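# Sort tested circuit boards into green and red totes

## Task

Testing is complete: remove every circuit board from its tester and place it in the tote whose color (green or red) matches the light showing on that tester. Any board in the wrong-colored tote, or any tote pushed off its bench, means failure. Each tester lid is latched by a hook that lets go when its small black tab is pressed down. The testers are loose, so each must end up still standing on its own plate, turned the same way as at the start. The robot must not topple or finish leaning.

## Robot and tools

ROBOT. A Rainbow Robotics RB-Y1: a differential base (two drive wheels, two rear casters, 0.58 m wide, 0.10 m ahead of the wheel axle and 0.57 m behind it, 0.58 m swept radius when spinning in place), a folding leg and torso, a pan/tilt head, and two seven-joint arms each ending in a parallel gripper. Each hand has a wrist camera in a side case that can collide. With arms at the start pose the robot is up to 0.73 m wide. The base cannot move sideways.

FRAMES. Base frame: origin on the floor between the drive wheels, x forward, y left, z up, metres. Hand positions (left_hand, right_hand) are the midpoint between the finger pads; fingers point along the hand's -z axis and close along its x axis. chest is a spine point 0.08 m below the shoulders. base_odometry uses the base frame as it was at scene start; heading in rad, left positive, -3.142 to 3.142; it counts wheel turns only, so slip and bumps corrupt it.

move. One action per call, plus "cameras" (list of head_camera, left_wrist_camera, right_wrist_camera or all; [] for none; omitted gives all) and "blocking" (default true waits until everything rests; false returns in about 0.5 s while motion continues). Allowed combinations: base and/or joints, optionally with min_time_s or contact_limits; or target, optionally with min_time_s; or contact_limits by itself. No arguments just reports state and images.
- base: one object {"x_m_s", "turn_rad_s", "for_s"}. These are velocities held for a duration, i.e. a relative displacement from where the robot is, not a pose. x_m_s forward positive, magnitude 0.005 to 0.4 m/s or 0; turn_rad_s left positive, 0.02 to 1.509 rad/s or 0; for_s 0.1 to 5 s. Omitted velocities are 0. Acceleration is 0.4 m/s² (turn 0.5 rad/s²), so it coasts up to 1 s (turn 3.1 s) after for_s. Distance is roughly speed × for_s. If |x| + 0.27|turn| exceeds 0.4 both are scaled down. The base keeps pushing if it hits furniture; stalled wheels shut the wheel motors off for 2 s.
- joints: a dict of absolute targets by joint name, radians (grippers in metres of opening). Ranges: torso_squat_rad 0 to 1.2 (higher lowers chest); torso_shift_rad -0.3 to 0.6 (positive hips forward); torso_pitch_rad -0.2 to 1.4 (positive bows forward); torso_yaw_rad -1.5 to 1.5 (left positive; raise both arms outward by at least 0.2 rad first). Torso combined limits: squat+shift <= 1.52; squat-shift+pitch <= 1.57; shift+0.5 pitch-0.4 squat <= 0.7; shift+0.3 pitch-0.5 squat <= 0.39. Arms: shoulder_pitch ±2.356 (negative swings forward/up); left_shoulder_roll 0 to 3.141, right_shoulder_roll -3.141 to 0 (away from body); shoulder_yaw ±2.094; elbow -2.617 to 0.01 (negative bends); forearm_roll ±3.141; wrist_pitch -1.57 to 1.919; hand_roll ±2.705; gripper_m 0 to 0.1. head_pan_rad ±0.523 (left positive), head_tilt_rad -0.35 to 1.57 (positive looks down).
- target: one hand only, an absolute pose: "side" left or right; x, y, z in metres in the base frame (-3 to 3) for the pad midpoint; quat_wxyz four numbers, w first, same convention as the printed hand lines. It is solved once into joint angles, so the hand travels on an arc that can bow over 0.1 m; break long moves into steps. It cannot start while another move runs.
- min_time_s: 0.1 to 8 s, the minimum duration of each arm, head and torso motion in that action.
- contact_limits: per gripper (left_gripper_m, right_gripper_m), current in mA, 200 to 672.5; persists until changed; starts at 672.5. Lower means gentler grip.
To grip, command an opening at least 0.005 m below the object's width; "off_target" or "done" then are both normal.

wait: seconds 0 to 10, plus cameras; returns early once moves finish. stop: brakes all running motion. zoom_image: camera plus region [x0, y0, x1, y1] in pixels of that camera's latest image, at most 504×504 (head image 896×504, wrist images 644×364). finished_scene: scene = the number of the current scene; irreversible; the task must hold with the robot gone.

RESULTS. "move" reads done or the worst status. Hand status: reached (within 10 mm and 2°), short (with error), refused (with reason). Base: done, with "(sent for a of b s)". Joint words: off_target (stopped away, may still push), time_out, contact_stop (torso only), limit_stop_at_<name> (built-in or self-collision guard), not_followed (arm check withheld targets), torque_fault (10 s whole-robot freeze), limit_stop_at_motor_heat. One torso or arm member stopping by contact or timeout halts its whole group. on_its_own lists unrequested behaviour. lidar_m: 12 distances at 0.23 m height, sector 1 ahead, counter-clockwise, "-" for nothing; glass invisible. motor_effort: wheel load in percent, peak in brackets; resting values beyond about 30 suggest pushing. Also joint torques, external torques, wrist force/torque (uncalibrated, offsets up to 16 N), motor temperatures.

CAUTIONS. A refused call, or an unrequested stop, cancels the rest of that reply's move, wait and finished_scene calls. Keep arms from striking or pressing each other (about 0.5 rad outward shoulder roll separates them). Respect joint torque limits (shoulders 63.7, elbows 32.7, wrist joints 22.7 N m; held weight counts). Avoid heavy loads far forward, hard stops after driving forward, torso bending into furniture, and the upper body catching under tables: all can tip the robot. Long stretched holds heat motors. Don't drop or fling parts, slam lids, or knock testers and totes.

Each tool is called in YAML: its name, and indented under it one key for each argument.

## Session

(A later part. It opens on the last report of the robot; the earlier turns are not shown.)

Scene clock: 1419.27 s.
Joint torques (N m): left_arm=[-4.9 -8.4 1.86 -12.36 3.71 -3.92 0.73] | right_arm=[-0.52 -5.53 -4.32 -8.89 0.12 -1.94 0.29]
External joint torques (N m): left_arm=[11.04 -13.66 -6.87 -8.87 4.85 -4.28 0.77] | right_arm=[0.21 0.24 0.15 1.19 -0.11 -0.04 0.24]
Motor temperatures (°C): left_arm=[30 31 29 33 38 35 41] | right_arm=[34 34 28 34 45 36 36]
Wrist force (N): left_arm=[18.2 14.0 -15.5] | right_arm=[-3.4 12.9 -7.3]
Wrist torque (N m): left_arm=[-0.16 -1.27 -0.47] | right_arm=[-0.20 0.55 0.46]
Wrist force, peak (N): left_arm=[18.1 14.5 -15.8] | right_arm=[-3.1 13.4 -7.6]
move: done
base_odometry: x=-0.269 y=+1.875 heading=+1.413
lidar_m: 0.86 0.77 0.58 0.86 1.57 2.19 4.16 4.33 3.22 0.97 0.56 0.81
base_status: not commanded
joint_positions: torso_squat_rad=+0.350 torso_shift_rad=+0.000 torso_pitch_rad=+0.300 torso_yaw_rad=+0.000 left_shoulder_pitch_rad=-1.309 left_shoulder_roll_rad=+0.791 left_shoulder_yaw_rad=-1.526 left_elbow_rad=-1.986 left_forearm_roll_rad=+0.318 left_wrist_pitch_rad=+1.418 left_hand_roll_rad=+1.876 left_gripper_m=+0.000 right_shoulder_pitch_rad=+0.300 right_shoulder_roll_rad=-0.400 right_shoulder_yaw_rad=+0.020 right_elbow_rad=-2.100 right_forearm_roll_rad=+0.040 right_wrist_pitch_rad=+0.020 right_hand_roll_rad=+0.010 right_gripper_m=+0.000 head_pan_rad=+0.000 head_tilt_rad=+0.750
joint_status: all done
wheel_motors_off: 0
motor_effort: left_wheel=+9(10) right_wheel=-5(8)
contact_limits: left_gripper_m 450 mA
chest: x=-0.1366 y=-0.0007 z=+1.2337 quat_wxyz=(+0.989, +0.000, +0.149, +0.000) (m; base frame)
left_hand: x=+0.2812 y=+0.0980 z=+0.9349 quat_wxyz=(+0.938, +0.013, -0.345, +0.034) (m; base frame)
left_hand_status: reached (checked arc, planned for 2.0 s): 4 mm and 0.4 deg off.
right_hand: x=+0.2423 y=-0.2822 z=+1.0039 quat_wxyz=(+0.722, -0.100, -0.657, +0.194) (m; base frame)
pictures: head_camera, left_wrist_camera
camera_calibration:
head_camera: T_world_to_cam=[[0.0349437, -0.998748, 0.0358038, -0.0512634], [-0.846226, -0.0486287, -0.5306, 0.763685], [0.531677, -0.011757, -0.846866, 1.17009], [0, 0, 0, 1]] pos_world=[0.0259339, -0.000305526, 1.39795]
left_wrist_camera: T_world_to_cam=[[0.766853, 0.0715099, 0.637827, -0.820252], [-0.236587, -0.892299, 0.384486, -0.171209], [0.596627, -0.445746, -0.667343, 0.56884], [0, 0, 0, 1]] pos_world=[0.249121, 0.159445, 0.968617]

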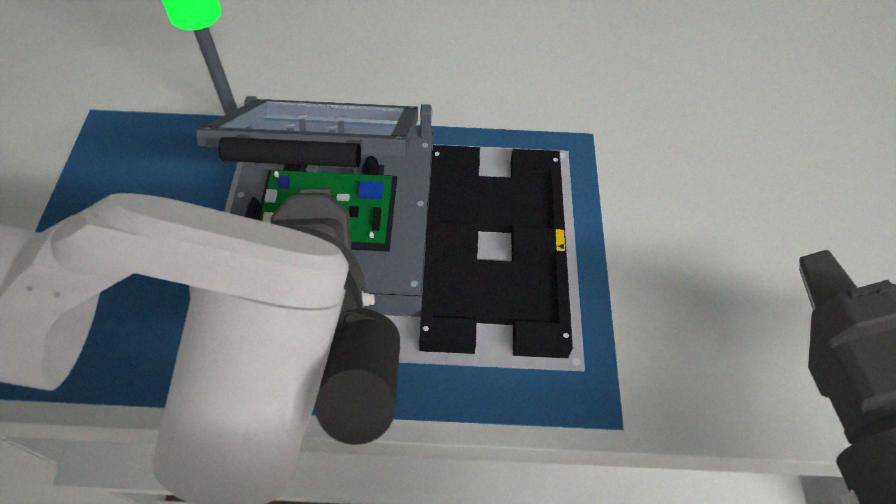

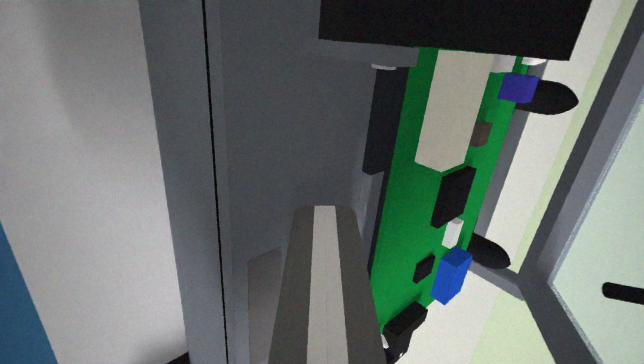

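move:
  target: {"side":"left","x":0.258,"y":0.101,"z":0.933,"quat_wxyz":[0.9391,0.0119,-0.3418,0.0328]}
  min_time_s: 2
  cameras: []

move:
  target: {"side":"left","x":0.270,"y":0.102,"z":0.95,"quat_wxyz":[0.9391,0.0119,-0.3418,0.0328]}
  min_time_s: 1.5
  cameras: []

move:
  target: {"side":"left","x":0.23,"y":0.12,"z":1.02,"quat_wxyz":[0.9391,0.0119,-0.3418,0.0328]}
  min_time_s: 2
  cameras: []

move:
  target: {"side":"left","x":0.2,"y":0.28,"z":1.06,"quat_wxyz":[0.9391,0.0119,-0.3418,0.0328]}
  min_time_s: 2
  cameras: ["head_camera"]

Scene clock: 1429.07 s.
Joint torques (N m): left_arm=[-2 2.2 -1.55 -7.62 4.36 -0.52 0.54] | right_arm=[-0.73 -5.54 -4.44 -8.87 0.23 -1.94 0.21]
External joint torques (N m): left_arm=[13.14 -2.88 -9.93 -3.75 5.49 -0.92 0.58] | right_arm=[0 0.22 0.03 1.21 -0.01 -0.05 0.16]
Motor temperatures (°C): left_arm=[29 31 29 33 38 35 41] | right_arm=[34 34 28 34 45 36 36]
Wrist force (N): left_arm=[16.0 -1.6 -11.0] | right_arm=[-3.2 12.8 -7.3]
Wrist torque (N m): left_arm=[-0.45 -1.25 -0.38] | right_arm=[-0.21 0.58 0.47]
Wrist force, peak (N): left_arm=[19.1 12.9 -16.8] | right_arm=[-3.3 13.4 -7.7]
move: done
base_odometry: x=-0.269 y=+1.875 heading=+1.413
lidar_m: 0.85 0.76 0.58 0.86 1.59 2.19 4.16 4.32 3.21 0.96 0.55 0.82
base_status: not commanded
joint_positions: torso_squat_rad=+0.350 torso_shift_rad=+0.000 torso_pitch_rad=+0.300 torso_yaw_rad=+0.000 left_shoulder_pitch_rad=-1.289 left_shoulder_roll_rad=+0.803 left_shoulder_yaw_rad=-1.548 left_elbow_rad=-2.064 left_forearm_roll_rad=+0.283 left_wrist_pitch_rad=+1.470 left_hand_roll_rad=+1.913 left_gripper_m=+0.000 right_shoulder_pitch_rad=+0.300 right_shoulder_roll_rad=-0.400 right_shoulder_yaw_rad=+0.020 right_elbow_rad=-2.100 right_forearm_roll_rad=+0.040 right_wrist_pitch_rad=+0.020 right_hand_roll_rad=+0.010 right_gripper_m=+0.000 head_pan_rad=+0.000 head_tilt_rad=+0.750
joint_status: all done
wheel_motors_off: 0
motor_effort: left_wheel=+6(9) right_wheel=-7(9)
contact_limits: left_gripper_m 450 mA
chest: x=-0.1366 y=-0.0007 z=+1.2337 quat_wxyz=(+0.989, +0.000, +0.149, +0.000) (m; base frame)
left_hand: x=+0.2603 y=+0.1005 z=+0.9350 quat_wxyz=(+0.938, +0.011, -0.345, +0.033) (m; base frame)
left_hand_status: reached (checked arc, planned for 2.0 s): 3 mm and 0.4 deg off.
right_hand: x=+0.2423 y=-0.2823 z=+1.0039 quat_wxyz=(+0.722, -0.100, -0.657, +0.194) (m; base frame)
pictures: none
No camera images: "cameras" was empty.

Scene clock: 1430.90 s.
Joint torques (N m): left_arm=[-16.26 6.73 10.18 -3.83 -0.86 -0.06 -0.31] | right_arm=[-0.87 -5.83 -4.35 -8.91 0.2 -1.91 0.26]
External joint torques (N m): left_arm=[-0.73 1.39 1.51 -0.27 0.28 -0.42 -0.28] | right_arm=[-0.13 -0.07 0.11 1.17 -0.03 -0.02 0.21]
Motor temperatures (°C): left_arm=[29 31 29 33 38 35 41] | right_arm=[34 34 28 34 45 36 36]
Wrist force (N): left_arm=[-8.1 2.9 -8.0] | right_arm=[-3.4 13.3 -7.2]
Wrist torque (N m): left_arm=[-0.31 -0.79 -0.20] | right_arm=[-0.27 0.54 0.45]
Wrist force, peak (N): left_arm=[17.2 -2.0 -12.3] | right_arm=[-3.4 13.4 -7.5]
move: done
base_odometry: x=-0.269 y=+1.875 heading=+1.413
lidar_m: 0.86 0.77 0.58 0.87 1.58 2.18 4.17 4.32 3.22 0.97 0.57 0.81
base_status: not commanded
joint_positions: torso_squat_rad=+0.350 torso_shift_rad=+0.000 torso_pitch_rad=+0.300 torso_yaw_rad=+0.000 left_shoulder_pitch_rad=-1.320 left_shoulder_roll_rad=+0.828 left_shoulder_yaw_rad=-1.518 left_elbow_rad=-2.075 left_forearm_roll_rad=+0.335 left_wrist_pitch_rad=+1.464 left_hand_roll_rad=+1.884 left_gripper_m=+0.000 right_shoulder_pitch_rad=+0.300 right_shoulder_roll_rad=-0.400 right_shoulder_yaw_rad=+0.020 right_elbow_rad=-2.100 right_forearm_roll_rad=+0.040 right_wrist_pitch_rad=+0.020 right_hand_roll_rad=+0.010 right_gripper_m=+0.000 head_pan_rad=+0.000 head_tilt_rad=+0.750
joint_status: all done
wheel_motors_off: 0
motor_effort: left_wheel=+8(8) right_wheel=-7(9)
contact_limits: left_gripper_m 450 mA
chest: x=-0.1366 y=-0.0007 z=+1.2337 quat_wxyz=(+0.989, +0.000, +0.149, +0.000) (m; base frame)
left_hand: x=+0.2696 y=+0.1016 z=+0.9496 quat_wxyz=(+0.939, +0.011, -0.343, +0.033) (m; base frame)
left_hand_status: reached (checked arc, planned for 1.5 s): 1 mm and 0.1 deg off.
right_hand: x=+0.2423 y=-0.2823 z=+1.0039 quat_wxyz=(+0.722, -0.100, -0.657, +0.194) (m; base frame)
pictures: none
No camera images: "cameras" was empty.

Scene clock: 1433.23 s.
Joint torques (N m): left_arm=[-14.29 6.76 9.2 -3.37 -0.69 0.74 0.41] | right_arm=[-0.52 -5.49 -4.39 -8.98 0.21 -1.89 0.33]
External joint torques (N m): left_arm=[-0.25 1.21 1.03 -0.18 0.43 0.34 0.45] | right_arm=[0.22 0.27 0.07 1.11 -0.02 0.01 0.28]
Motor temperatures (°C): left_arm=[29 31 29 33 38 35 41] | right_arm=[34 34 28 34 45 36 36]
Wrist force (N): left_arm=[-7.2 2.3 -8.2] | right_arm=[-3.5 12.9 -7.6]
Wrist torque (N m): left_arm=[-0.31 -0.79 -0.19] | right_arm=[-0.20 0.53 0.46]
Wrist force, peak (N): left_arm=[-10.8 2.4 -12.8] | right_arm=[-3.2 13.3 -7.7]
move: done
base_odometry: x=-0.269 y=+1.875 heading=+1.413
lidar_m: 0.85 0.76 0.58 0.87 1.59 2.19 4.16 4.32 3.22 0.97 0.55 0.81
base_status: not commanded
joint_positions: torso_squat_rad=+0.350 torso_shift_rad=+0.000 torso_pitch_rad=+0.300 torso_yaw_rad=+0.000 left_shoulder_pitch_rad=-1.392 left_shoulder_roll_rad=+0.968 left_shoulder_yaw_rad=-1.444 left_elbow_rad=-2.401 left_forearm_roll_rad=+0.465 left_wrist_pitch_rad=+1.658 left_hand_roll_rad=+1.919 left_gripper_m=+0.000 right_shoulder_pitch_rad=+0.300 right_shoulder_roll_rad=-0.400 right_shoulder_yaw_rad=+0.020 right_elbow_rad=-2.100 right_forearm_roll_rad=+0.040 right_wrist_pitch_rad=+0.020 right_hand_roll_rad=+0.010 right_gripper_m=+0.000 head_pan_rad=+0.000 head_tilt_rad=+0.750
joint_status: all done
wheel_motors_off: 0
motor_effort: left_wheel=+5(8) right_wheel=-7(8)
contact_limits: left_gripper_m 450 mA
chest: x=-0.1366 y=-0.0007 z=+1.2337 quat_wxyz=(+0.989, +0.000, +0.149, +0.000) (m; base frame)
left_hand: x=+0.2299 y=+0.1199 z=+1.0198 quat_wxyz=(+0.939, +0.012, -0.342, +0.033) (m; base frame)
left_hand_status: reached (checked arc, planned for 2.0 s): 0 mm and 0.0 deg off.
right_hand: x=+0.2423 y=-0.2823 z=+1.0039 quat_wxyz=(+0.722, -0.100, -0.657, +0.194) (m; base frame)
pictures: none
No camera images: "cameras" was empty.

Scene clock: 1435.57 s.
Joint torques (N m): left_arm=[-6.51 8.98 8.17 -1.19 -0.56 -0.1 -0.08] | right_arm=[-0.54 -5.79 -4.29 -8.86 0.24 -1.97 0.3]
External joint torques (N m): left_arm=[1.25 0.47 1.09 0.02 0.35 -0.12 -0.05] | right_arm=[0.2 -0.03 0.18 1.23 0 -0.08 0.25]
Motor temperatures (°C): left_arm=[29 31 29 33 38 35 41] | right_arm=[34 34 28 34 45 36 36]
Wrist force (N): left_arm=[-6.9 2.5 -8.3] | right_arm=[-3.3 13.5 -7.4]
Wrist torque (N m): left_arm=[-0.31 -0.80 -0.23] | right_arm=[-0.27 0.55 0.48]
Wrist force, peak (N): left_arm=[-7.3 2.2 -8.5] | right_arm=[-3.2 13.5 -7.7]
move: short
base_odometry: x=-0.269 y=+1.875 heading=+1.413
lidar_m: 0.86 0.76 0.58 0.87 1.58 2.18 4.16 4.32 3.22 0.97 0.55 0.81
base_status: not commanded
joint_positions: torso_squat_rad=+0.350 torso_shift_rad=+0.000 torso_pitch_rad=+0.300 torso_yaw_rad=+0.000 left_shoulder_pitch_rad=-1.291 left_shoulder_roll_rad=+1.829 left_shoulder_yaw_rad=-1.436 left_elbow_rad=-2.617 left_forearm_roll_rad=+0.562 left_wrist_pitch_rad=+0.995 left_hand_roll_rad=+1.668 left_gripper_m=+0.000 right_shoulder_pitch_rad=+0.300 right_shoulder_roll_rad=-0.400 right_shoulder_yaw_rad=+0.020 right_elbow_rad=-2.100 right_forearm_roll_rad=+0.040 right_wrist_pitch_rad=+0.020 right_hand_roll_rad=+0.010 right_gripper_m=+0.000 head_pan_rad=+0.000 head_tilt_rad=+0.750
joint_status: all done
wheel_motors_off: 0
motor_effort: left_wheel=+6(8) right_wheel=-8(9)
contact_limits: left_gripper_m 450 mA
chest: x=-0.1366 y=-0.0007 z=+1.2337 quat_wxyz=(+0.989, +0.000, +0.149, +0.000) (m; base frame)
left_hand: x=+0.2010 y=+0.2803 z=+1.0596 quat_wxyz=(+0.951, -0.005, -0.308, +0.027) (m; base frame)
left_hand_status: short (checked arc, as near as the solve gets, planned for 2.0 s): 1 mm and 4.5 deg off. The place is met; only the turn is off.
right_hand: x=+0.2423 y=-0.2823 z=+1.0039 quat_wxyz=(+0.722, -0.100, -0.657, +0.194) (m; base frame)
pictures: head_camera
camera_calibration:
head_camera: T_world_to_cam=[[0.0348035, -0.998753, 0.035798, -0.051323], [-0.846287, -0.0485056, -0.530514, 0.763543], [0.531589, -0.0118317, -0.84692, 1.17014], [0, 0, 0, 1]] pos_world=[0.025928, -0.000378039, 1.39793]

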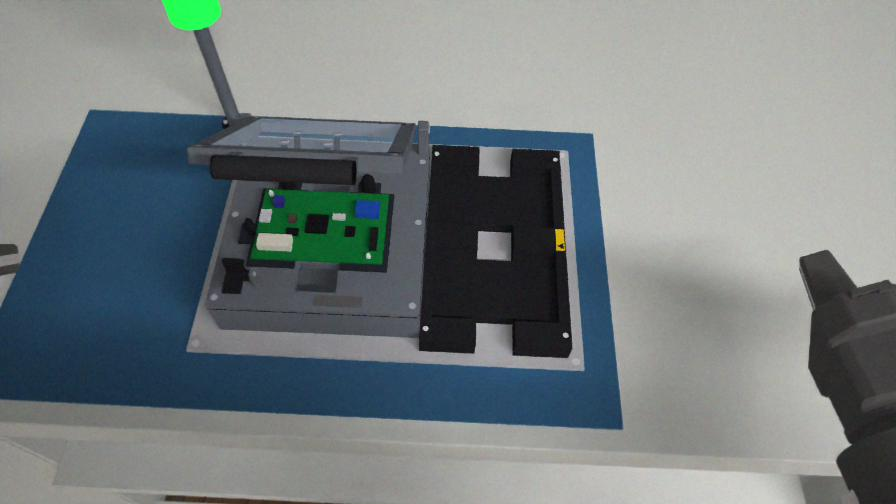

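move:
  joints: {"left_gripper_m":0.05}
  cameras: []

move:
  target: {"side":"left","x":0.205,"y":0.21,"z":1.08,"quat_wxyz":[0.7373,0,-0.6756,0]}
  min_time_s: 2.5
  cameras: []

move:
  target: {"side":"left","x":0.205,"y":0.13,"z":1.073,"quat_wxyz":[0.7373,0,-0.6756,0]}
  min_time_s: 2
  cameras: ["left_wrist_camera","head_camera"]

Scene clock: 1448.70 s.
Joint torques (N m): left_arm=[-6.32 9.12 8.19 -1.46 -0.57 -0.01 -0.15] | right_arm=[-0.57 -5.63 -4.22 -8.78 0.25 -1.95 0.26]
External joint torques (N m): left_arm=[1.43 0.61 1.11 -0.24 0.34 -0.04 -0.11] | right_arm=[0.16 0.13 0.24 1.3 0.02 -0.06 0.21]
Motor temperatures (°C): left_arm=[29 31 30 33 38 35 41] | right_arm=[34 34 28 34 45 36 36]
Wrist force (N): left_arm=[-7.1 2.4 -8.1] | right_arm=[-3.2 12.9 -7.6]
Wrist torque (N m): left_arm=[-0.32 -0.78 -0.22] | right_arm=[-0.21 0.57 0.48]
Wrist force, peak (N): left_arm=[-7.3 2.2 -8.4] | right_arm=[-3.5 13.4 -7.3]
move: done
base_odometry: x=-0.269 y=+1.875 heading=+1.413
lidar_m: 0.85 0.76 0.58 0.87 1.59 2.19 4.17 4.32 3.22 0.96 0.56 0.82
base_status: not commanded
joint_positions: torso_squat_rad=+0.350 torso_shift_rad=+0.000 torso_pitch_rad=+0.300 torso_yaw_rad=+0.000 left_shoulder_pitch_rad=-1.291 left_shoulder_roll_rad=+1.829 left_shoulder_yaw_rad=-1.436 left_elbow_rad=-2.617 left_forearm_roll_rad=+0.562 left_wrist_pitch_rad=+0.995 left_hand_roll_rad=+1.668 left_gripper_m=+0.050 right_shoulder_pitch_rad=+0.300 right_shoulder_roll_rad=-0.400 right_shoulder_yaw_rad=+0.020 right_elbow_rad=-2.100 right_forearm_roll_rad=+0.040 right_wrist_pitch_rad=+0.020 right_hand_roll_rad=+0.010 right_gripper_m=+0.000 head_pan_rad=+0.000 head_tilt_rad=+0.750
joint_status: all done
wheel_motors_off: 0
motor_effort: left_wheel=+6(8) right_wheel=-8(9)
contact_limits: left_gripper_m 450 mA
chest: x=-0.1366 y=-0.0007 z=+1.2337 quat_wxyz=(+0.989, +0.000, +0.149, +0.000) (m; base frame)
left_hand: x=+0.2010 y=+0.2803 z=+1.0596 quat_wxyz=(+0.951, -0.005, -0.308, +0.027) (m; base frame)
right_hand: x=+0.2423 y=-0.2823 z=+1.0039 quat_wxyz=(+0.722, -0.100, -0.657, +0.194) (m; base frame)
pictures: none
No camera images: "cameras" was empty.

Scene clock: 1451.53 s.
Joint torques (N m): left_arm=[-6.25 6.44 3.88 -5.17 -1.43 0.83 0.34] | right_arm=[-0.68 -5.6 -4.35 -8.85 0.21 -1.94 0.28]
External joint torques (N m): left_arm=[1.1 -1.76 -0.93 1.58 0.42 0.25 0.4] | right_arm=[0.05 0.16 0.12 1.23 -0.02 -0.05 0.23]
Motor temperatures (°C): left_arm=[29 31 29 33 38 35 41] | right_arm=[34 34 28 34 45 36 36]
Wrist force (N): left_arm=[-9.6 2.5 -4.0] | right_arm=[-3.2 13.0 -7.2]
Wrist torque (N m): left_arm=[-0.29 -0.94 -0.17] | right_arm=[-0.21 0.56 0.47]
Wrist force, peak (N): left_arm=[-7.3 2.3 -8.5] | right_arm=[-3.3 13.5 -7.4]
move: done
base_odometry: x=-0.269 y=+1.875 heading=+1.413
lidar_m: 0.85 0.76 0.57 0.88 1.59 2.19 4.16 4.33 3.23 0.97 0.56 0.81
base_status: not commanded
joint_positions: torso_squat_rad=+0.350 torso_shift_rad=+0.000 torso_pitch_rad=+0.300 torso_yaw_rad=+0.000 left_shoulder_pitch_rad=-0.784 left_shoulder_roll_rad=+1.210 left_shoulder_yaw_rad=-1.619 left_elbow_rad=-2.500 left_forearm_roll_rad=-1.028 left_wrist_pitch_rad=+1.703 left_hand_roll_rad=+1.874 left_gripper_m=+0.050 right_shoulder_pitch_rad=+0.300 right_shoulder_roll_rad=-0.400 right_shoulder_yaw_rad=+0.020 right_elbow_rad=-2.100 right_forearm_roll_rad=+0.040 right_wrist_pitch_rad=+0.020 right_hand_roll_rad=+0.010 right_gripper_m=+0.000 head_pan_rad=+0.000 head_tilt_rad=+0.750
joint_status: all done
wheel_motors_off: 0
motor_effort: left_wheel=+6(8) right_wheel=-8(9)
contact_limits: left_gripper_m 450 mA
chest: x=-0.1366 y=-0.0007 z=+1.2337 quat_wxyz=(+0.989, +0.000, +0.149, +0.000) (m; base frame)
left_hand: x=+0.2047 y=+0.2100 z=+1.0803 quat_wxyz=(+0.738, -0.001, -0.675, +0.000) (m; base frame)
left_hand_status: reached (checked arc, planned for 2.5 s): 0 mm and 0.1 deg off.
right_hand: x=+0.2423 y=-0.2823 z=+1.0039 quat_wxyz=(+0.722, -0.100, -0.657, +0.194) (m; base frame)
pictures: none
No camera images: "cameras" was empty.

Scene clock: 1453.87 s.
Joint torques (N m): left_arm=[-9.15 2.66 6.33 -5.61 -1.27 0.37 -0.17] | right_arm=[-0.89 -5.61 -4.41 -8.9 0.2 -1.91 0.32]
External joint torques (N m): left_arm=[-0.54 -1.63 1.15 1.59 0.63 0.24 -0.12] | right_arm=[-0.16 0.15 0.06 1.19 -0.03 -0.02 0.27]
Motor temperatures (°C): left_arm=[29 31 29 33 38 35 41] | right_arm=[34 34 28 34 45 36 36]
Wrist force (N): left_arm=[-9.8 2.4 -4.0] | right_arm=[-3.5 12.9 -7.4]
Wrist torque (N m): left_arm=[-0.30 -0.98 -0.18] | right_arm=[-0.21 0.54 0.48]
Wrist force, peak (N): left_arm=[-10.1 2.4 -3.9] | right_arm=[-3.0 13.4 -7.6]
move: done
base_odometry: x=-0.269 y=+1.875 heading=+1.413
lidar_m: 0.85 0.76 0.58 0.87 1.59 2.19 4.16 4.32 3.23 0.97 0.56 0.82
base_status: not commanded
joint_positions: torso_squat_rad=+0.350 torso_shift_rad=+0.000 torso_pitch_rad=+0.300 torso_yaw_rad=+0.000 left_shoulder_pitch_rad=-0.814 left_shoulder_roll_rad=+0.855 left_shoulder_yaw_rad=-1.571 left_elbow_rad=-2.402 left_forearm_roll_rad=-1.001 left_wrist_pitch_rad=+1.826 left_hand_roll_rad=+1.640 left_gripper_m=+0.050 right_shoulder_pitch_rad=+0.300 right_shoulder_roll_rad=-0.400 right_shoulder_yaw_rad=+0.020 right_elbow_rad=-2.100 right_forearm_roll_rad=+0.040 right_wrist_pitch_rad=+0.020 right_hand_roll_rad=+0.010 right_gripper_m=+0.000 head_pan_rad=+0.000 head_tilt_rad=+0.750
joint_status: all done
wheel_motors_off: 0
motor_effort: left_wheel=+6(8) right_wheel=-7(9)
contact_limits: left_gripper_m 450 mA
chest: x=-0.1366 y=-0.0007 z=+1.2337 quat_wxyz=(+0.989, +0.000, +0.149, +0.000) (m; base frame)
left_hand: x=+0.2049 y=+0.1301 z=+1.0729 quat_wxyz=(+0.737, +0.000, -0.675, +0.000) (m; base frame)
left_hand_status: reached (checked arc, planned for 2.0 s): 0 mm and 0.0 deg off.
right_hand: x=+0.2423 y=-0.2823 z=+1.0039 quat_wxyz=(+0.722, -0.100, -0.657, +0.194) (m; base frame)
pictures: head_camera, left_wrist_camera
camera_calibration:
head_camera: T_world_to_cam=[[0.0348037, -0.998753, 0.035798, -0.0513228], [-0.846287, -0.0485058, -0.530514, 0.763543], [0.531589, -0.0118315, -0.84692, 1.17014], [0, 0, 0, 1]] pos_world=[0.0259277, -0.000377993, 1.39793]
left_wrist_camera: T_world_to_cam=[[0.0998888, 0.0152162, 0.994882, -1.09123], [-0.485016, -0.872302, 0.0620384, 0.180567], [0.868781, -0.488731, -0.0797531, 0.0401698], [0, 0, 0, 1]] pos_world=[0.161681, 0.193745, 1.07765]

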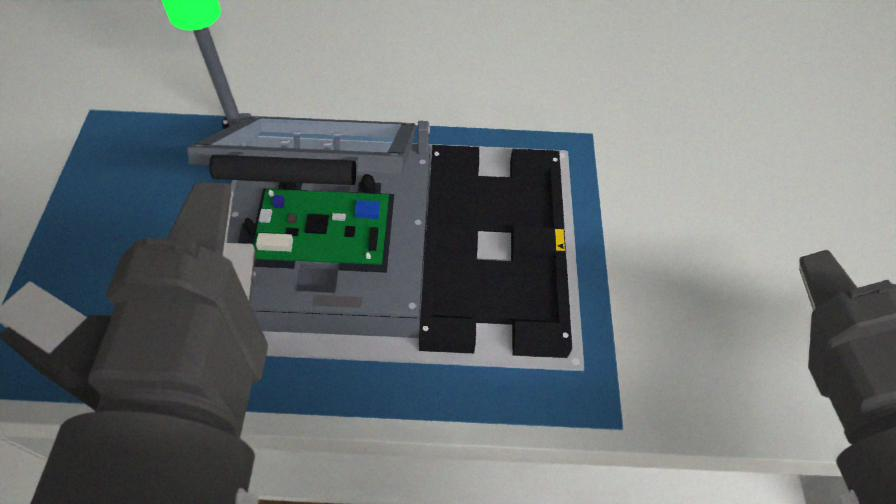

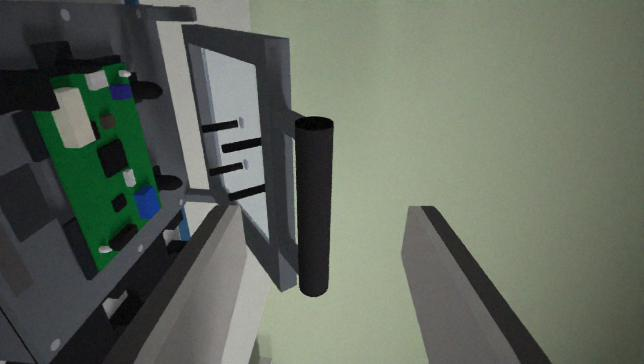

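move:
  target: {"side":"left","x":0.26,"y":0.115,"z":1.072,"quat_wxyz":[0.7373,0,-0.6756,0]}
  min_time_s: 2
  cameras: []

move:
  target: {"side":"left","x":0.29,"y":0.11,"z":1.07,"quat_wxyz":[0.7373,0,-0.6756,0]}
  min_time_s: 2
  cameras: ["left_wrist_camera"]

Scene clock: 1464.00 s.
Joint torques (N m): left_arm=[-11.53 2.67 8.02 -4.78 -1.37 -0.07 0.4] | right_arm=[-0.51 -5.84 -4.74 -8.86 0.26 -1.9 0.3]
External joint torques (N m): left_arm=[-0.41 -1.73 1.31 1.63 0.56 -0.29 0.45] | right_arm=[0.23 -0.08 -0.28 1.23 0.02 -0.01 0.25]
Motor temperatures (°C): left_arm=[29 31 29 33 38 34 41] | right_arm=[34 34 28 34 45 36 36]
Wrist force (N): left_arm=[-9.8 2.3 -3.9] | right_arm=[-3.1 13.0 -7.7]
Wrist torque (N m): left_arm=[-0.28 -0.97 -0.17] | right_arm=[-0.21 0.58 0.47]
Wrist force, peak (N): left_arm=[-10.1 2.2 -4.0] | right_arm=[-3.5 13.5 -7.5]
move: done
base_odometry: x=-0.269 y=+1.875 heading=+1.413
lidar_m: 0.86 0.76 0.58 0.86 1.58 2.19 4.16 4.33 3.23 0.97 0.56 0.81
base_status: not commanded
joint_positions: torso_squat_rad=+0.350 torso_shift_rad=+0.000 torso_pitch_rad=+0.300 torso_yaw_rad=+0.000 left_shoulder_pitch_rad=-0.912 left_shoulder_roll_rad=+0.832 left_shoulder_yaw_rad=-1.458 left_elbow_rad=-2.275 left_forearm_roll_rad=-0.820 left_wrist_pitch_rad=+1.722 left_hand_roll_rad=+1.686 left_gripper_m=+0.050 right_shoulder_pitch_rad=+0.300 right_shoulder_roll_rad=-0.400 right_shoulder_yaw_rad=+0.020 right_elbow_rad=-2.100 right_forearm_roll_rad=+0.040 right_wrist_pitch_rad=+0.020 right_hand_roll_rad=+0.010 right_gripper_m=+0.000 head_pan_rad=+0.000 head_tilt_rad=+0.750
joint_status: all done
wheel_motors_off: 0
motor_effort: left_wheel=+6(8) right_wheel=-8(9)
contact_limits: left_gripper_m 450 mA
chest: x=-0.1366 y=-0.0007 z=+1.2337 quat_wxyz=(+0.989, +0.000, +0.149, +0.000) (m; base frame)
left_hand: x=+0.2593 y=+0.1156 z=+1.0723 quat_wxyz=(+0.738, +0.000, -0.675, +0.000) (m; base frame)
left_hand_status: reached (checked arc, planned for 2.0 s): 1 mm and 0.1 deg off.
right_hand: x=+0.2423 y=-0.2823 z=+1.0039 quat_wxyz=(+0.722, -0.100, -0.657, +0.194) (m; base frame)
pictures: none
No camera images: "cameras" was empty.

Scene clock: 1466.33 s.
Joint torques (N m): left_arm=[-14.3 0.96 9.16 -2.42 -0.41 -2.5 0.58] | right_arm=[-0.58 -5.58 -4.68 -9.01 0.18 -1.9 0.34]
External joint torques (N m): left_arm=[-1.85 -3.64 1.7 3.51 1.52 -2.78 0.64] | right_arm=[0.17 0.18 -0.21 1.07 -0.05 -0.01 0.29]
Motor temperatures (°C): left_arm=[29 31 29 33 38 34 41] | right_arm=[34 34 28 34 45 36 36]
Wrist force (N): left_arm=[-1.7 11.9 14.5] | right_arm=[-3.3 13.1 -7.6]
Wrist torque (N m): left_arm=[0.03 -0.65 -0.48] | right_arm=[-0.22 0.56 0.47]
Wrist force, peak (N): left_arm=[7.5 2.9 20.6] | right_arm=[-3.5 13.3 -7.5]
move: done
base_odometry: x=-0.269 y=+1.875 heading=+1.413
lidar_m: 0.86 0.77 0.57 0.87 1.59 2.19 4.16 4.32 3.22 0.96 0.56 0.81
base_status: not commanded
joint_positions: torso_squat_rad=+0.350 torso_shift_rad=+0.000 torso_pitch_rad=+0.299 torso_yaw_rad=+0.000 left_shoulder_pitch_rad=-0.958 left_shoulder_roll_rad=+0.822 left_shoulder_yaw_rad=-1.414 left_elbow_rad=-2.185 left_forearm_roll_rad=-0.745 left_wrist_pitch_rad=+1.650 left_hand_roll_rad=+1.717 left_gripper_m=+0.050 right_shoulder_pitch_rad=+0.300 right_shoulder_roll_rad=-0.400 right_shoulder_yaw_rad=+0.020 right_elbow_rad=-2.100 right_forearm_roll_rad=+0.040 right_wrist_pitch_rad=+0.020 right_hand_roll_rad=+0.010 right_gripper_m=+0.000 head_pan_rad=+0.000 head_tilt_rad=+0.750
joint_status: all done
wheel_motors_off: 0
motor_effort: left_wheel=+9(10) right_wheel=-5(8)
contact_limits: left_gripper_m 450 mA
chest: x=-0.1371 y=-0.0007 z=+1.2337 quat_wxyz=(+0.989, +0.000, +0.149, +0.000) (m; base frame)
left_hand: x=+0.2893 y=+0.1106 z=+1.0703 quat_wxyz=(+0.737, +0.001, -0.676, +0.000) (m; base frame)
left_hand_status: reached (checked arc, planned for 2.0 s): 1 mm and 0.1 deg off.
right_hand: x=+0.2420 y=-0.2822 z=+1.0042 quat_wxyz=(+0.721, -0.100, -0.657, +0.194) (m; base frame)
pictures: left_wrist_camera
camera_calibration:
left_wrist_camera: T_world_to_cam=[[0.0990965, 0.0149065, 0.994966, -1.09657], [-0.484115, -0.872855, 0.0612939, 0.2053], [0.869375, -0.487752, -0.0792804, -0.0437105], [0, 0, 0, 1]] pos_world=[0.246056, 0.174223, 1.07501]

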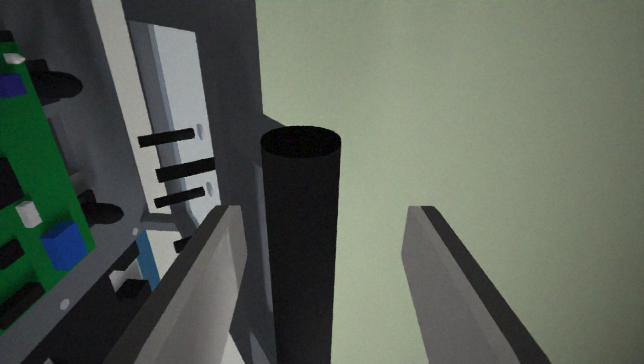

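move:
  target: {"side":"left","x":0.281,"y":0.111,"z":1.07,"quat_wxyz":[0.7373,0,-0.6756,0]}
  min_time_s: 1
  cameras: []

move:
  joints: {"left_gripper_m":0.0,"head_tilt_rad":0.45}
  cameras: ["head_camera","left_wrist_camera"]

Scene clock: 1473.97 s.
Joint torques (N m): left_arm=[-10.23 4.21 6.08 -6.09 -1.67 0.69 -0.31] | right_arm=[-0.52 -5.72 -4.39 -8.94 0.28 -1.91 0.31]
External joint torques (N m): left_arm=[1.88 -0.31 -1.18 -0.03 0.26 0.42 -0.25] | right_arm=[0.22 0.04 0.08 1.14 0.05 -0.02 0.26]
Motor temperatures (°C): left_arm=[29 31 30 33 38 35 41] | right_arm=[34 34 28 34 45 36 36]
Wrist force (N): left_arm=[-9.7 2.1 -4.0] | right_arm=[-3.4 13.2 -7.2]
Wrist torque (N m): left_arm=[-0.24 -0.95 -0.21] | right_arm=[-0.27 0.55 0.49]
Wrist force, peak (N): left_arm=[-1.6 12.4 15.1] | right_arm=[-3.2 13.4 -7.5]
move: done
base_odometry: x=-0.269 y=+1.875 heading=+1.413
lidar_m: 0.86 0.77 0.58 0.87 1.58 2.20 4.16 4.33 3.23 0.97 0.56 0.81
base_status: not commanded
joint_positions: torso_squat_rad=+0.350 torso_shift_rad=+0.000 torso_pitch_rad=+0.300 torso_yaw_rad=+0.000 left_shoulder_pitch_rad=-0.947 left_shoulder_roll_rad=+0.822 left_shoulder_yaw_rad=-1.426 left_elbow_rad=-2.206 left_forearm_roll_rad=-0.764 left_wrist_pitch_rad=+1.669 left_hand_roll_rad=+1.711 left_gripper_m=+0.050 right_shoulder_pitch_rad=+0.300 right_shoulder_roll_rad=-0.400 right_shoulder_yaw_rad=+0.020 right_elbow_rad=-2.100 right_forearm_roll_rad=+0.040 right_wrist_pitch_rad=+0.020 right_hand_roll_rad=+0.010 right_gripper_m=+0.000 head_pan_rad=+0.000 head_tilt_rad=+0.750
joint_status: all done
wheel_motors_off: 0
motor_effort: left_wheel=+8(10) right_wheel=-6(7)
contact_limits: left_gripper_m 450 mA
chest: x=-0.1367 y=-0.0007 z=+1.2337 quat_wxyz=(+0.989, +0.000, +0.149, +0.000) (m; base frame)
left_hand: x=+0.2818 y=+0.1110 z=+1.0699 quat_wxyz=(+0.737, +0.000, -0.675, +0.000) (m; base frame)
left_hand_status: reached (checked arc, planned for 1.0 s): 1 mm and 0.0 deg off.
right_hand: x=+0.2422 y=-0.2823 z=+1.0040 quat_wxyz=(+0.722, -0.100, -0.657, +0.194) (m; base frame)
pictures: none
No camera images: "cameras" was empty.

Scene clock: 1475.03 s.
Joint torques (N m): left_arm=[-12.43 3.8 7.47 -6.76 -3.04 0.72 -0.09] | right_arm=[-0.47 -5.69 -4.04 -8.87 0.22 -1.91 0.34]
External joint torques (N m): left_arm=[-0.33 -0.71 0.21 -0.7 -1.11 0.45 -0.04] | right_arm=[0.26 0.07 0.43 1.21 -0.02 -0.02 0.29]
Motor temperatures (°C): left_arm=[29 31 30 33 38 35 41] | right_arm=[34 34 28 34 45 36 36]
Wrist force (N): left_arm=[-17.2 2.1 -10.2] | right_arm=[-3.4 13.1 -7.2]
Wrist torque (N m): left_arm=[-0.27 -0.86 -0.44] | right_arm=[-0.24 0.56 0.48]
Wrist force, peak (N): left_arm=[-18.0 1.8 -12.2] | right_arm=[-3.2 13.4 -7.5]
move: off_target
base_odometry: x=-0.269 y=+1.875 heading=+1.413
lidar_m: 0.85 0.76 0.58 0.87 1.58 2.18 4.17 4.33 3.22 0.97 0.57 0.81
base_status: not commanded
joint_positions: torso_squat_rad=+0.350 torso_shift_rad=+0.000 torso_pitch_rad=+0.300 torso_yaw_rad=+0.000 left_shoulder_pitch_rad=-0.946 left_shoulder_roll_rad=+0.822 left_shoulder_yaw_rad=-1.426 left_elbow_rad=-2.206 left_forearm_roll_rad=-0.764 left_wrist_pitch_rad=+1.669 left_hand_roll_rad=+1.711 left_gripper_m=+0.015 right_shoulder_pitch_rad=+0.300 right_shoulder_roll_rad=-0.400 right_shoulder_yaw_rad=+0.020 right_elbow_rad=-2.100 right_forearm_roll_rad=+0.040 right_wrist_pitch_rad=+0.020 right_hand_roll_rad=+0.010 right_gripper_m=+0.000 head_pan_rad=+0.000 head_tilt_rad=+0.450
joint_status: left_gripper_m off_target (ended at +0.015, target +0.000); the others done
wheel_motors_off: 0
motor_effort: left_wheel=+9(10) right_wheel=-5(7)
contact_limits: left_gripper_m 450 mA
chest: x=-0.1365 y=-0.0007 z=+1.2337 quat_wxyz=(+0.989, +0.000, +0.149, +0.000) (m; base frame)
left_hand: x=+0.2818 y=+0.1110 z=+1.0693 quat_wxyz=(+0.738, +0.000, -0.675, +0.000) (m; base frame)
right_hand: x=+0.2423 y=-0.2823 z=+1.0038 quat_wxyz=(+0.722, -0.100, -0.657, +0.194) (m; base frame)
pictures: head_camera, left_wrist_camera
camera_calibration:
head_camera: T_world_to_cam=[[0.0224662, -0.998756, 0.0445187, -0.0643462], [-0.651903, -0.0483959, -0.756757, 1.09547], [0.75797, -0.0120204, -0.652179, 0.906594], [0, 0, 0, 1]] pos_world=[0.0284167, -0.000352202, 1.42313]
left_wrist_camera: T_world_to_cam=[[0.10124, 0.0155028, 0.994741, -1.09527], [-0.48458, -0.872482, 0.0629154, 0.200403], [0.868869, -0.488401, -0.0808175, -0.0351548], [0, 0, 0, 1]] pos_world=[0.238541, 0.174658, 1.07406]

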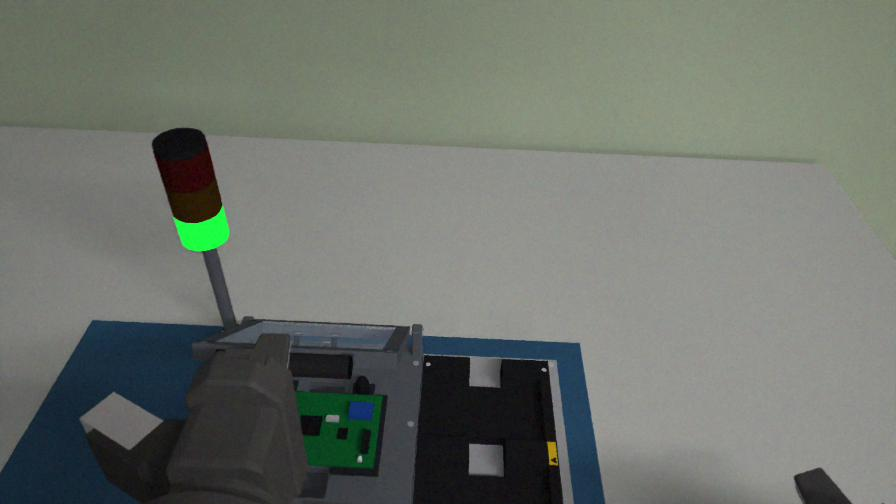

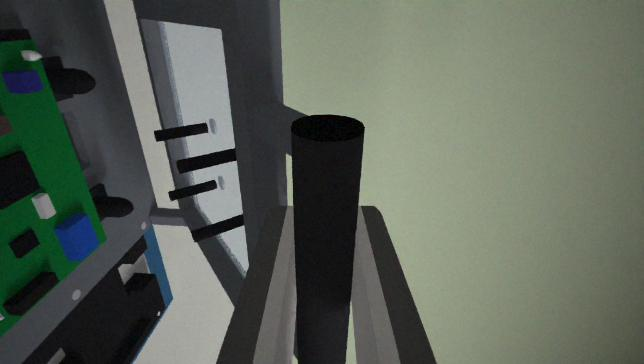

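move:
  target: {"side":"left","x":0.309,"y":0.111,"z":1.095,"quat_wxyz":[0.6947,0,-0.7193,0]}
  min_time_s: 2
  cameras: []

move:
  target: {"side":"left","x":0.338,"y":0.111,"z":1.115,"quat_wxyz":[0.6428,0,-0.766,0]}
  min_time_s: 2
  cameras: ["head_camera"]

Scene clock: 1489.87 s.
Joint torques (N m): left_arm=[-18.47 6.62 13.24 -6.34 -4.83 0.93 0.62] | right_arm=[-0.61 -5.69 -4.31 -8.85 0.19 -1.96 0.34]
External joint torques (N m): left_arm=[-5.26 1.72 5.4 -0.76 -2.9 0.57 0.67] | right_arm=[0.12 0.07 0.16 1.24 -0.05 -0.07 0.29]
Motor temperatures (°C): left_arm=[30 31 30 33 38 34 41] | right_arm=[34 34 28 34 45 36 36]
Wrist force (N): left_arm=[-23.1 1.5 -6.9] | right_arm=[-3.2 13.2 -7.6]
Wrist torque (N m): left_arm=[-0.31 -0.41 -0.43] | right_arm=[-0.24 0.59 0.46]
Wrist force, peak (N): left_arm=[-23.6 1.7 -6.9] | right_arm=[-3.2 13.4 -7.6]
move: done
base_odometry: x=-0.269 y=+1.875 heading=+1.413
lidar_m: 0.85 0.76 0.58 0.87 1.59 2.19 4.16 4.33 3.23 0.96 0.56 0.82
base_status: not commanded
joint_positions: torso_squat_rad=+0.350 torso_shift_rad=+0.000 torso_pitch_rad=+0.300 torso_yaw_rad=+0.000 left_shoulder_pitch_rad=-0.994 left_shoulder_roll_rad=+0.825 left_shoulder_yaw_rad=-1.409 left_elbow_rad=-2.126 left_forearm_roll_rad=-0.823 left_wrist_pitch_rad=+1.628 left_hand_roll_rad=+1.750 left_gripper_m=+0.015 right_shoulder_pitch_rad=+0.300 right_shoulder_roll_rad=-0.400 right_shoulder_yaw_rad=+0.020 right_elbow_rad=-2.100 right_forearm_roll_rad=+0.040 right_wrist_pitch_rad=+0.020 right_hand_roll_rad=+0.010 right_gripper_m=+0.000 head_pan_rad=+0.000 head_tilt_rad=+0.450
joint_status: all done
wheel_motors_off: 0
motor_effort: left_wheel=+8(10) right_wheel=-5(7)
contact_limits: left_gripper_m 450 mA
chest: x=-0.1364 y=-0.0007 z=+1.2336 quat_wxyz=(+0.989, +0.000, +0.150, +0.000) (m; base frame)
left_hand: x=+0.3085 y=+0.1110 z=+1.0937 quat_wxyz=(+0.696, +0.000, -0.718, +0.000) (m; base frame)
left_hand_status: reached (checked arc, planned for 2.0 s): 1 mm and 0.2 deg off.
right_hand: x=+0.2424 y=-0.2823 z=+1.0037 quat_wxyz=(+0.722, -0.100, -0.657, +0.194) (m; base frame)
pictures: none
No camera images: "cameras" was empty.

Scene clock: 1492.20 s.
Joint torques (N m): left_arm=[-21.46 3.31 14.34 -6.26 -5.4 0.76 0.66] | right_arm=[-0.68 -5.68 -4.59 -8.9 0.17 -2 0.29]
External joint torques (N m): left_arm=[-6.95 -1.95 5.96 -1.27 -3.52 0.26 0.71] | right_arm=[0.05 0.08 -0.13 1.18 -0.07 -0.11 0.24]
Motor temperatures (°C): left_arm=[30 31 30 33 38 34 41] | right_arm=[34 34 28 34 45 36 36]
Wrist force (N): left_arm=[-24.6 5.3 -1.6] | right_arm=[-3.1 13.3 -7.4]
Wrist torque (N m): left_arm=[-0.24 -0.37 -0.50] | right_arm=[-0.25 0.59 0.47]
Wrist force, peak (N): left_arm=[-23.8 8.6 -6.4] | right_arm=[-3.4 13.3 -7.6]
move: done
base_odometry: x=-0.269 y=+1.875 heading=+1.413
lidar_m: 0.86 0.77 0.58 0.86 1.58 2.19 4.16 4.32 3.23 0.97 0.56 0.80
base_status: not commanded
joint_positions: torso_squat_rad=+0.350 torso_shift_rad=+0.000 torso_pitch_rad=+0.300 torso_yaw_rad=+0.000 left_shoulder_pitch_rad=-1.038 left_shoulder_roll_rad=+0.810 left_shoulder_yaw_rad=-1.403 left_elbow_rad=-1.990 left_forearm_roll_rad=-0.911 left_wrist_pitch_rad=+1.580 left_hand_roll_rad=+1.828 left_gripper_m=+0.015 right_shoulder_pitch_rad=+0.300 right_shoulder_roll_rad=-0.400 right_shoulder_yaw_rad=+0.020 right_elbow_rad=-2.100 right_forearm_roll_rad=+0.040 right_wrist_pitch_rad=+0.020 right_hand_roll_rad=+0.010 right_gripper_m=+0.000 head_pan_rad=+0.000 head_tilt_rad=+0.450
joint_status: all done
wheel_motors_off: 0
motor_effort: left_wheel=+8(10) right_wheel=-4(7)
contact_limits: left_gripper_m 450 mA
chest: x=-0.1364 y=-0.0007 z=+1.2336 quat_wxyz=(+0.989, +0.000, +0.150, +0.000) (m; base frame)
left_hand: x=+0.3375 y=+0.1116 z=+1.1135 quat_wxyz=(+0.644, +0.001, -0.765, -0.001) (m; base frame)
left_hand_status: reached (checked arc, planned for 2.0 s): 2 mm and 0.3 deg off.
right_hand: x=+0.2424 y=-0.2823 z=+1.0037 quat_wxyz=(+0.722, -0.100, -0.657, +0.194) (m; base frame)
pictures: head_camera
camera_calibration:
head_camera: T_world_to_cam=[[0.0224289, -0.998757, 0.0445155, -0.0643658], [-0.652058, -0.0483667, -0.756625, 1.09533], [0.757838, -0.0120564, -0.652332, 0.906689], [0, 0, 0, 1]] pos_world=[0.0285411, -0.000376751, 1.42308]

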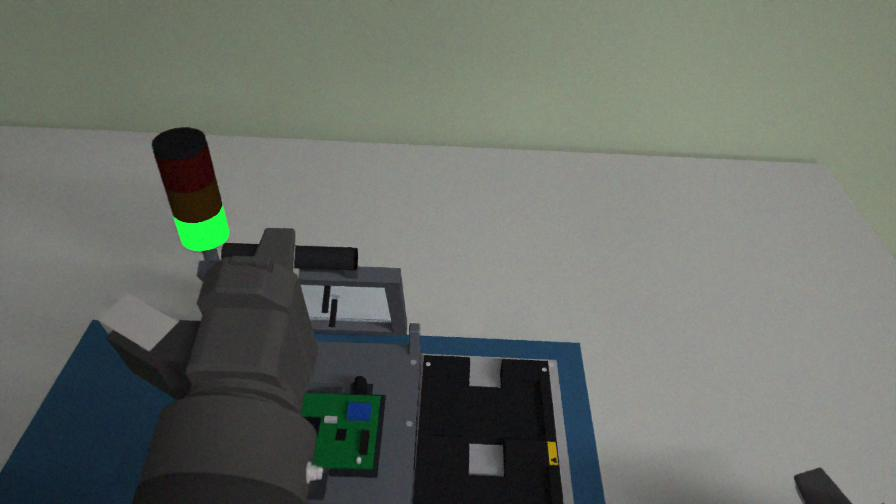

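move:
  target: {"side":"left","x":0.371,"y":0.111,"z":1.124,"quat_wxyz":[0.5878,0,-0.809,0]}
  min_time_s: 2
  cameras: []

move:
  target: {"side":"left","x":0.402,"y":0.111,"z":1.13,"quat_wxyz":[0.5446,0,-0.8387,0]}
  min_time_s: 2
  cameras: ["head_camera"]

Scene clock: 1499.97 s.
Joint torques (N m): left_arm=[-24.09 4.42 12.92 -4.56 -5.13 1.73 0.61] | right_arm=[-0.8 -5.54 -4.44 -8.78 0.21 -1.99 0.3]
External joint torques (N m): left_arm=[-8.01 -1.13 4.24 -0.31 -3.38 1.01 0.67] | right_arm=[-0.07 0.22 0.02 1.3 -0.02 -0.1 0.26]
Motor temperatures (°C): left_arm=[30 31 30 33 39 34 41] | right_arm=[34 34 28 34 45 36 36]
Wrist force (N): left_arm=[-24.4 4.2 3.8] | right_arm=[-3.2 13.1 -7.5]
Wrist torque (N m): left_arm=[-0.32 -0.26 -0.50] | right_arm=[-0.22 0.57 0.47]
Wrist force, peak (N): left_arm=[-25.2 8.0 -1.7] | right_arm=[-3.2 13.4 -7.6]
move: done
base_odometry: x=-0.269 y=+1.875 heading=+1.413
lidar_m: 0.86 0.77 0.57 0.87 1.58 2.19 4.15 4.33 3.23 0.97 0.56 0.81
base_status: not commanded
joint_positions: torso_squat_rad=+0.350 torso_shift_rad=+0.000 torso_pitch_rad=+0.300 torso_yaw_rad=+0.000 left_shoulder_pitch_rad=-1.081 left_shoulder_roll_rad=+0.760 left_shoulder_yaw_rad=-1.407 left_elbow_rad=-1.776 left_forearm_roll_rad=-1.012 left_wrist_pitch_rad=+1.529 left_hand_roll_rad=+1.957 left_gripper_m=+0.015 right_shoulder_pitch_rad=+0.300 right_shoulder_roll_rad=-0.400 right_shoulder_yaw_rad=+0.020 right_elbow_rad=-2.100 right_forearm_roll_rad=+0.040 right_wrist_pitch_rad=+0.020 right_hand_roll_rad=+0.010 right_gripper_m=+0.000 head_pan_rad=+0.000 head_tilt_rad=+0.450
joint_status: all done
wheel_motors_off: 0
motor_effort: left_wheel=+8(10) right_wheel=-6(7)
contact_limits: left_gripper_m 450 mA
chest: x=-0.1364 y=-0.0007 z=+1.2336 quat_wxyz=(+0.989, +0.000, +0.150, +0.000) (m; base frame)
left_hand: x=+0.3704 y=+0.1114 z=+1.1225 quat_wxyz=(+0.590, +0.001, -0.807, -0.001) (m; base frame)
left_hand_status: reached (checked arc, planned for 2.0 s): 2 mm and 0.3 deg off.
right_hand: x=+0.2424 y=-0.2823 z=+1.0037 quat_wxyz=(+0.722, -0.100, -0.657, +0.194) (m; base frame)
pictures: none
No camera images: "cameras" was empty.

Scene clock: 1502.30 s.
Joint torques (N m): left_arm=[-26.85 5.57 13.45 -3.14 -4.7 2.73 0.54] | right_arm=[-0.64 -5.39 -4.35 -8.91 0.28 -2.02 0.32]
External joint torques (N m): left_arm=[-9.23 -0.21 4.79 0.31 -3.1 1.81 0.59] | right_arm=[0.09 0.37 0.11 1.17 0.05 -0.13 0.27]
Motor temperatures (°C): left_arm=[30 31 30 33 39 34 41] | right_arm=[34 34 28 34 45 36 36]
Wrist force (N): left_arm=[-23.7 3.1 8.1] | right_arm=[-3.3 13.0 -7.4]
Wrist torque (N m): left_arm=[-0.39 -0.22 -0.45] | right_arm=[-0.22 0.55 0.47]
Wrist force, peak (N): left_arm=[-25.5 7.6 4.0] | right_arm=[-3.4 13.4 -7.7]
move: done
base_odometry: x=-0.269 y=+1.875 heading=+1.413
lidar_m: 0.85 0.77 0.58 0.88 1.58 2.18 4.16 4.32 3.23 0.97 0.56 0.81
base_status: not commanded
joint_positions: torso_squat_rad=+0.350 torso_shift_rad=+0.000 torso_pitch_rad=+0.300 torso_yaw_rad=+0.000 left_shoulder_pitch_rad=-1.125 left_shoulder_roll_rad=+0.695 left_shoulder_yaw_rad=-1.407 left_elbow_rad=-1.556 left_forearm_roll_rad=-1.083 left_wrist_pitch_rad=+1.488 left_hand_roll_rad=+2.087 left_gripper_m=+0.015 right_shoulder_pitch_rad=+0.300 right_shoulder_roll_rad=-0.400 right_shoulder_yaw_rad=+0.020 right_elbow_rad=-2.100 right_forearm_roll_rad=+0.040 right_wrist_pitch_rad=+0.020 right_hand_roll_rad=+0.010 right_gripper_m=+0.000 head_pan_rad=+0.000 head_tilt_rad=+0.450
joint_status: all done
wheel_motors_off: 0
motor_effort: left_wheel=+7(10) right_wheel=-4(7)
contact_limits: left_gripper_m 450 mA
chest: x=-0.1364 y=-0.0007 z=+1.2336 quat_wxyz=(+0.989, +0.000, +0.150, +0.000) (m; base frame)
left_hand: x=+0.4013 y=+0.1113 z=+1.1283 quat_wxyz=(+0.547, +0.000, -0.837, -0.001) (m; base frame)
left_hand_status: reached (checked arc, planned for 2.0 s): 2 mm and 0.4 deg off.
right_hand: x=+0.2424 y=-0.2823 z=+1.0037 quat_wxyz=(+0.722, -0.100, -0.657, +0.194) (m; base frame)
pictures: head_camera
camera_calibration:
head_camera: T_world_to_cam=[[0.0224734, -0.998755, 0.0445418, -0.0643688], [-0.652109, -0.0484147, -0.756578, 1.09528], [0.757792, -0.0120432, -0.652385, 0.906726], [0, 0, 0, 1]] pos_world=[0.0285798, -0.000340954, 1.42307]

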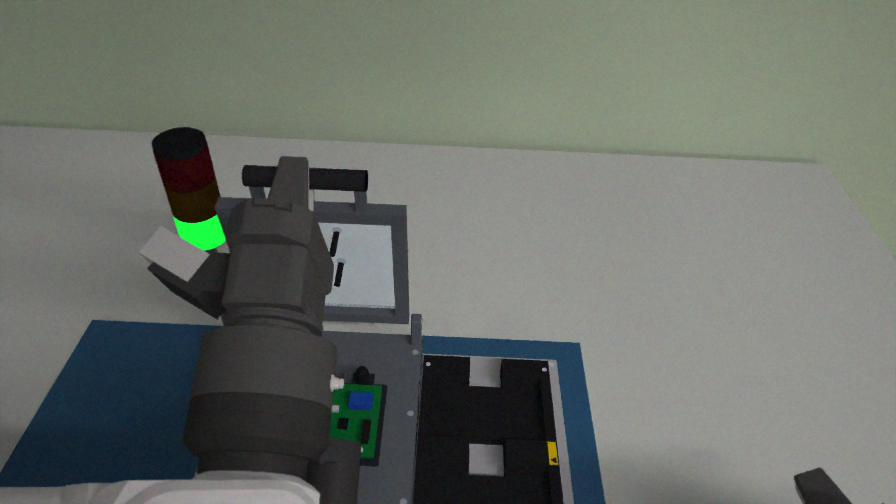

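move:
  target: {"side":"left","x":0.425,"y":0.112,"z":1.123,"quat_wxyz":[0.5446,0,-0.8387,0]}
  min_time_s: 2
  cameras: ["head_camera"]

Scene clock: 1513.37 s.
Joint torques (N m): left_arm=[-22.81 2.32 10.91 -3.06 -2.6 0.47 0.67] | right_arm=[-0.58 -5.45 -4.66 -8.86 0.24 -2 0.28]
External joint torques (N m): left_arm=[-4.23 -3.63 2.41 -0.1 -1.08 -0.55 0.72] | right_arm=[0.15 0.31 -0.2 1.22 0.01 -0.11 0.23]
Motor temperatures (°C): left_arm=[30 31 30 33 39 34 41] | right_arm=[34 34 28 34 45 36 36]
Wrist force (N): left_arm=[-12.5 7.8 2.9] | right_arm=[-3.1 13.1 -7.5]
Wrist torque (N m): left_arm=[-0.22 -0.47 -0.56] | right_arm=[-0.22 0.57 0.47]
Wrist force, peak (N): left_arm=[-23.8 4.1 8.3] | right_arm=[-3.3 13.4 -7.6]
move: done
base_odometry: x=-0.269 y=+1.875 heading=+1.413
lidar_m: 0.85 0.77 0.57 0.88 1.59 2.20 4.16 4.33 3.22 0.97 0.56 0.81
base_status: not commanded
joint_positions: torso_squat_rad=+0.350 torso_shift_rad=+0.000 torso_pitch_rad=+0.300 torso_yaw_rad=+0.000 left_shoulder_pitch_rad=-1.152 left_shoulder_roll_rad=+0.654 left_shoulder_yaw_rad=-1.404 left_elbow_rad=-1.419 left_forearm_roll_rad=-1.077 left_wrist_pitch_rad=+1.436 left_hand_roll_rad=+2.162 left_gripper_m=+0.015 right_shoulder_pitch_rad=+0.300 right_shoulder_roll_rad=-0.400 right_shoulder_yaw_rad=+0.020 right_elbow_rad=-2.100 right_forearm_roll_rad=+0.040 right_wrist_pitch_rad=+0.020 right_hand_roll_rad=+0.010 right_gripper_m=+0.000 head_pan_rad=+0.000 head_tilt_rad=+0.450
joint_status: all done
wheel_motors_off: 0
motor_effort: left_wheel=+7(10) right_wheel=-6(8)
contact_limits: left_gripper_m 450 mA
chest: x=-0.1364 y=-0.0007 z=+1.2337 quat_wxyz=(+0.989, +0.000, +0.150, +0.000) (m; base frame)
left_hand: x=+0.4247 y=+0.1127 z=+1.1224 quat_wxyz=(+0.545, +0.001, -0.838, +0.000) (m; base frame)
left_hand_status: reached (checked arc, planned for 2.0 s): 1 mm and 0.1 deg off.
right_hand: x=+0.2424 y=-0.2823 z=+1.0038 quat_wxyz=(+0.722, -0.100, -0.657, +0.194) (m; base frame)
pictures: head_camera
camera_calibration:
head_camera: T_world_to_cam=[[0.0225112, -0.998753, 0.0445526, -0.0643603], [-0.651983, -0.0484496, -0.756684, 1.09538], [0.757899, -0.0120137, -0.652261, 0.906663], [0, 0, 0, 1]] pos_world=[0.0284614, -0.000316785, 1.42311]

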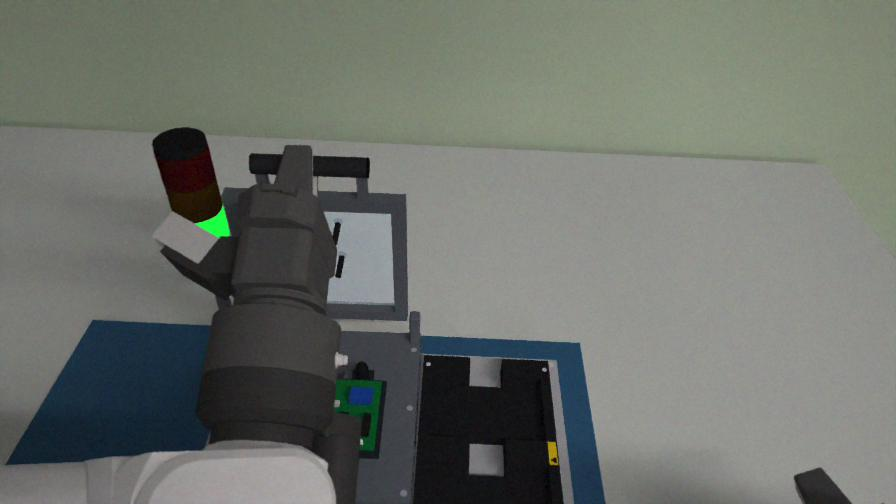

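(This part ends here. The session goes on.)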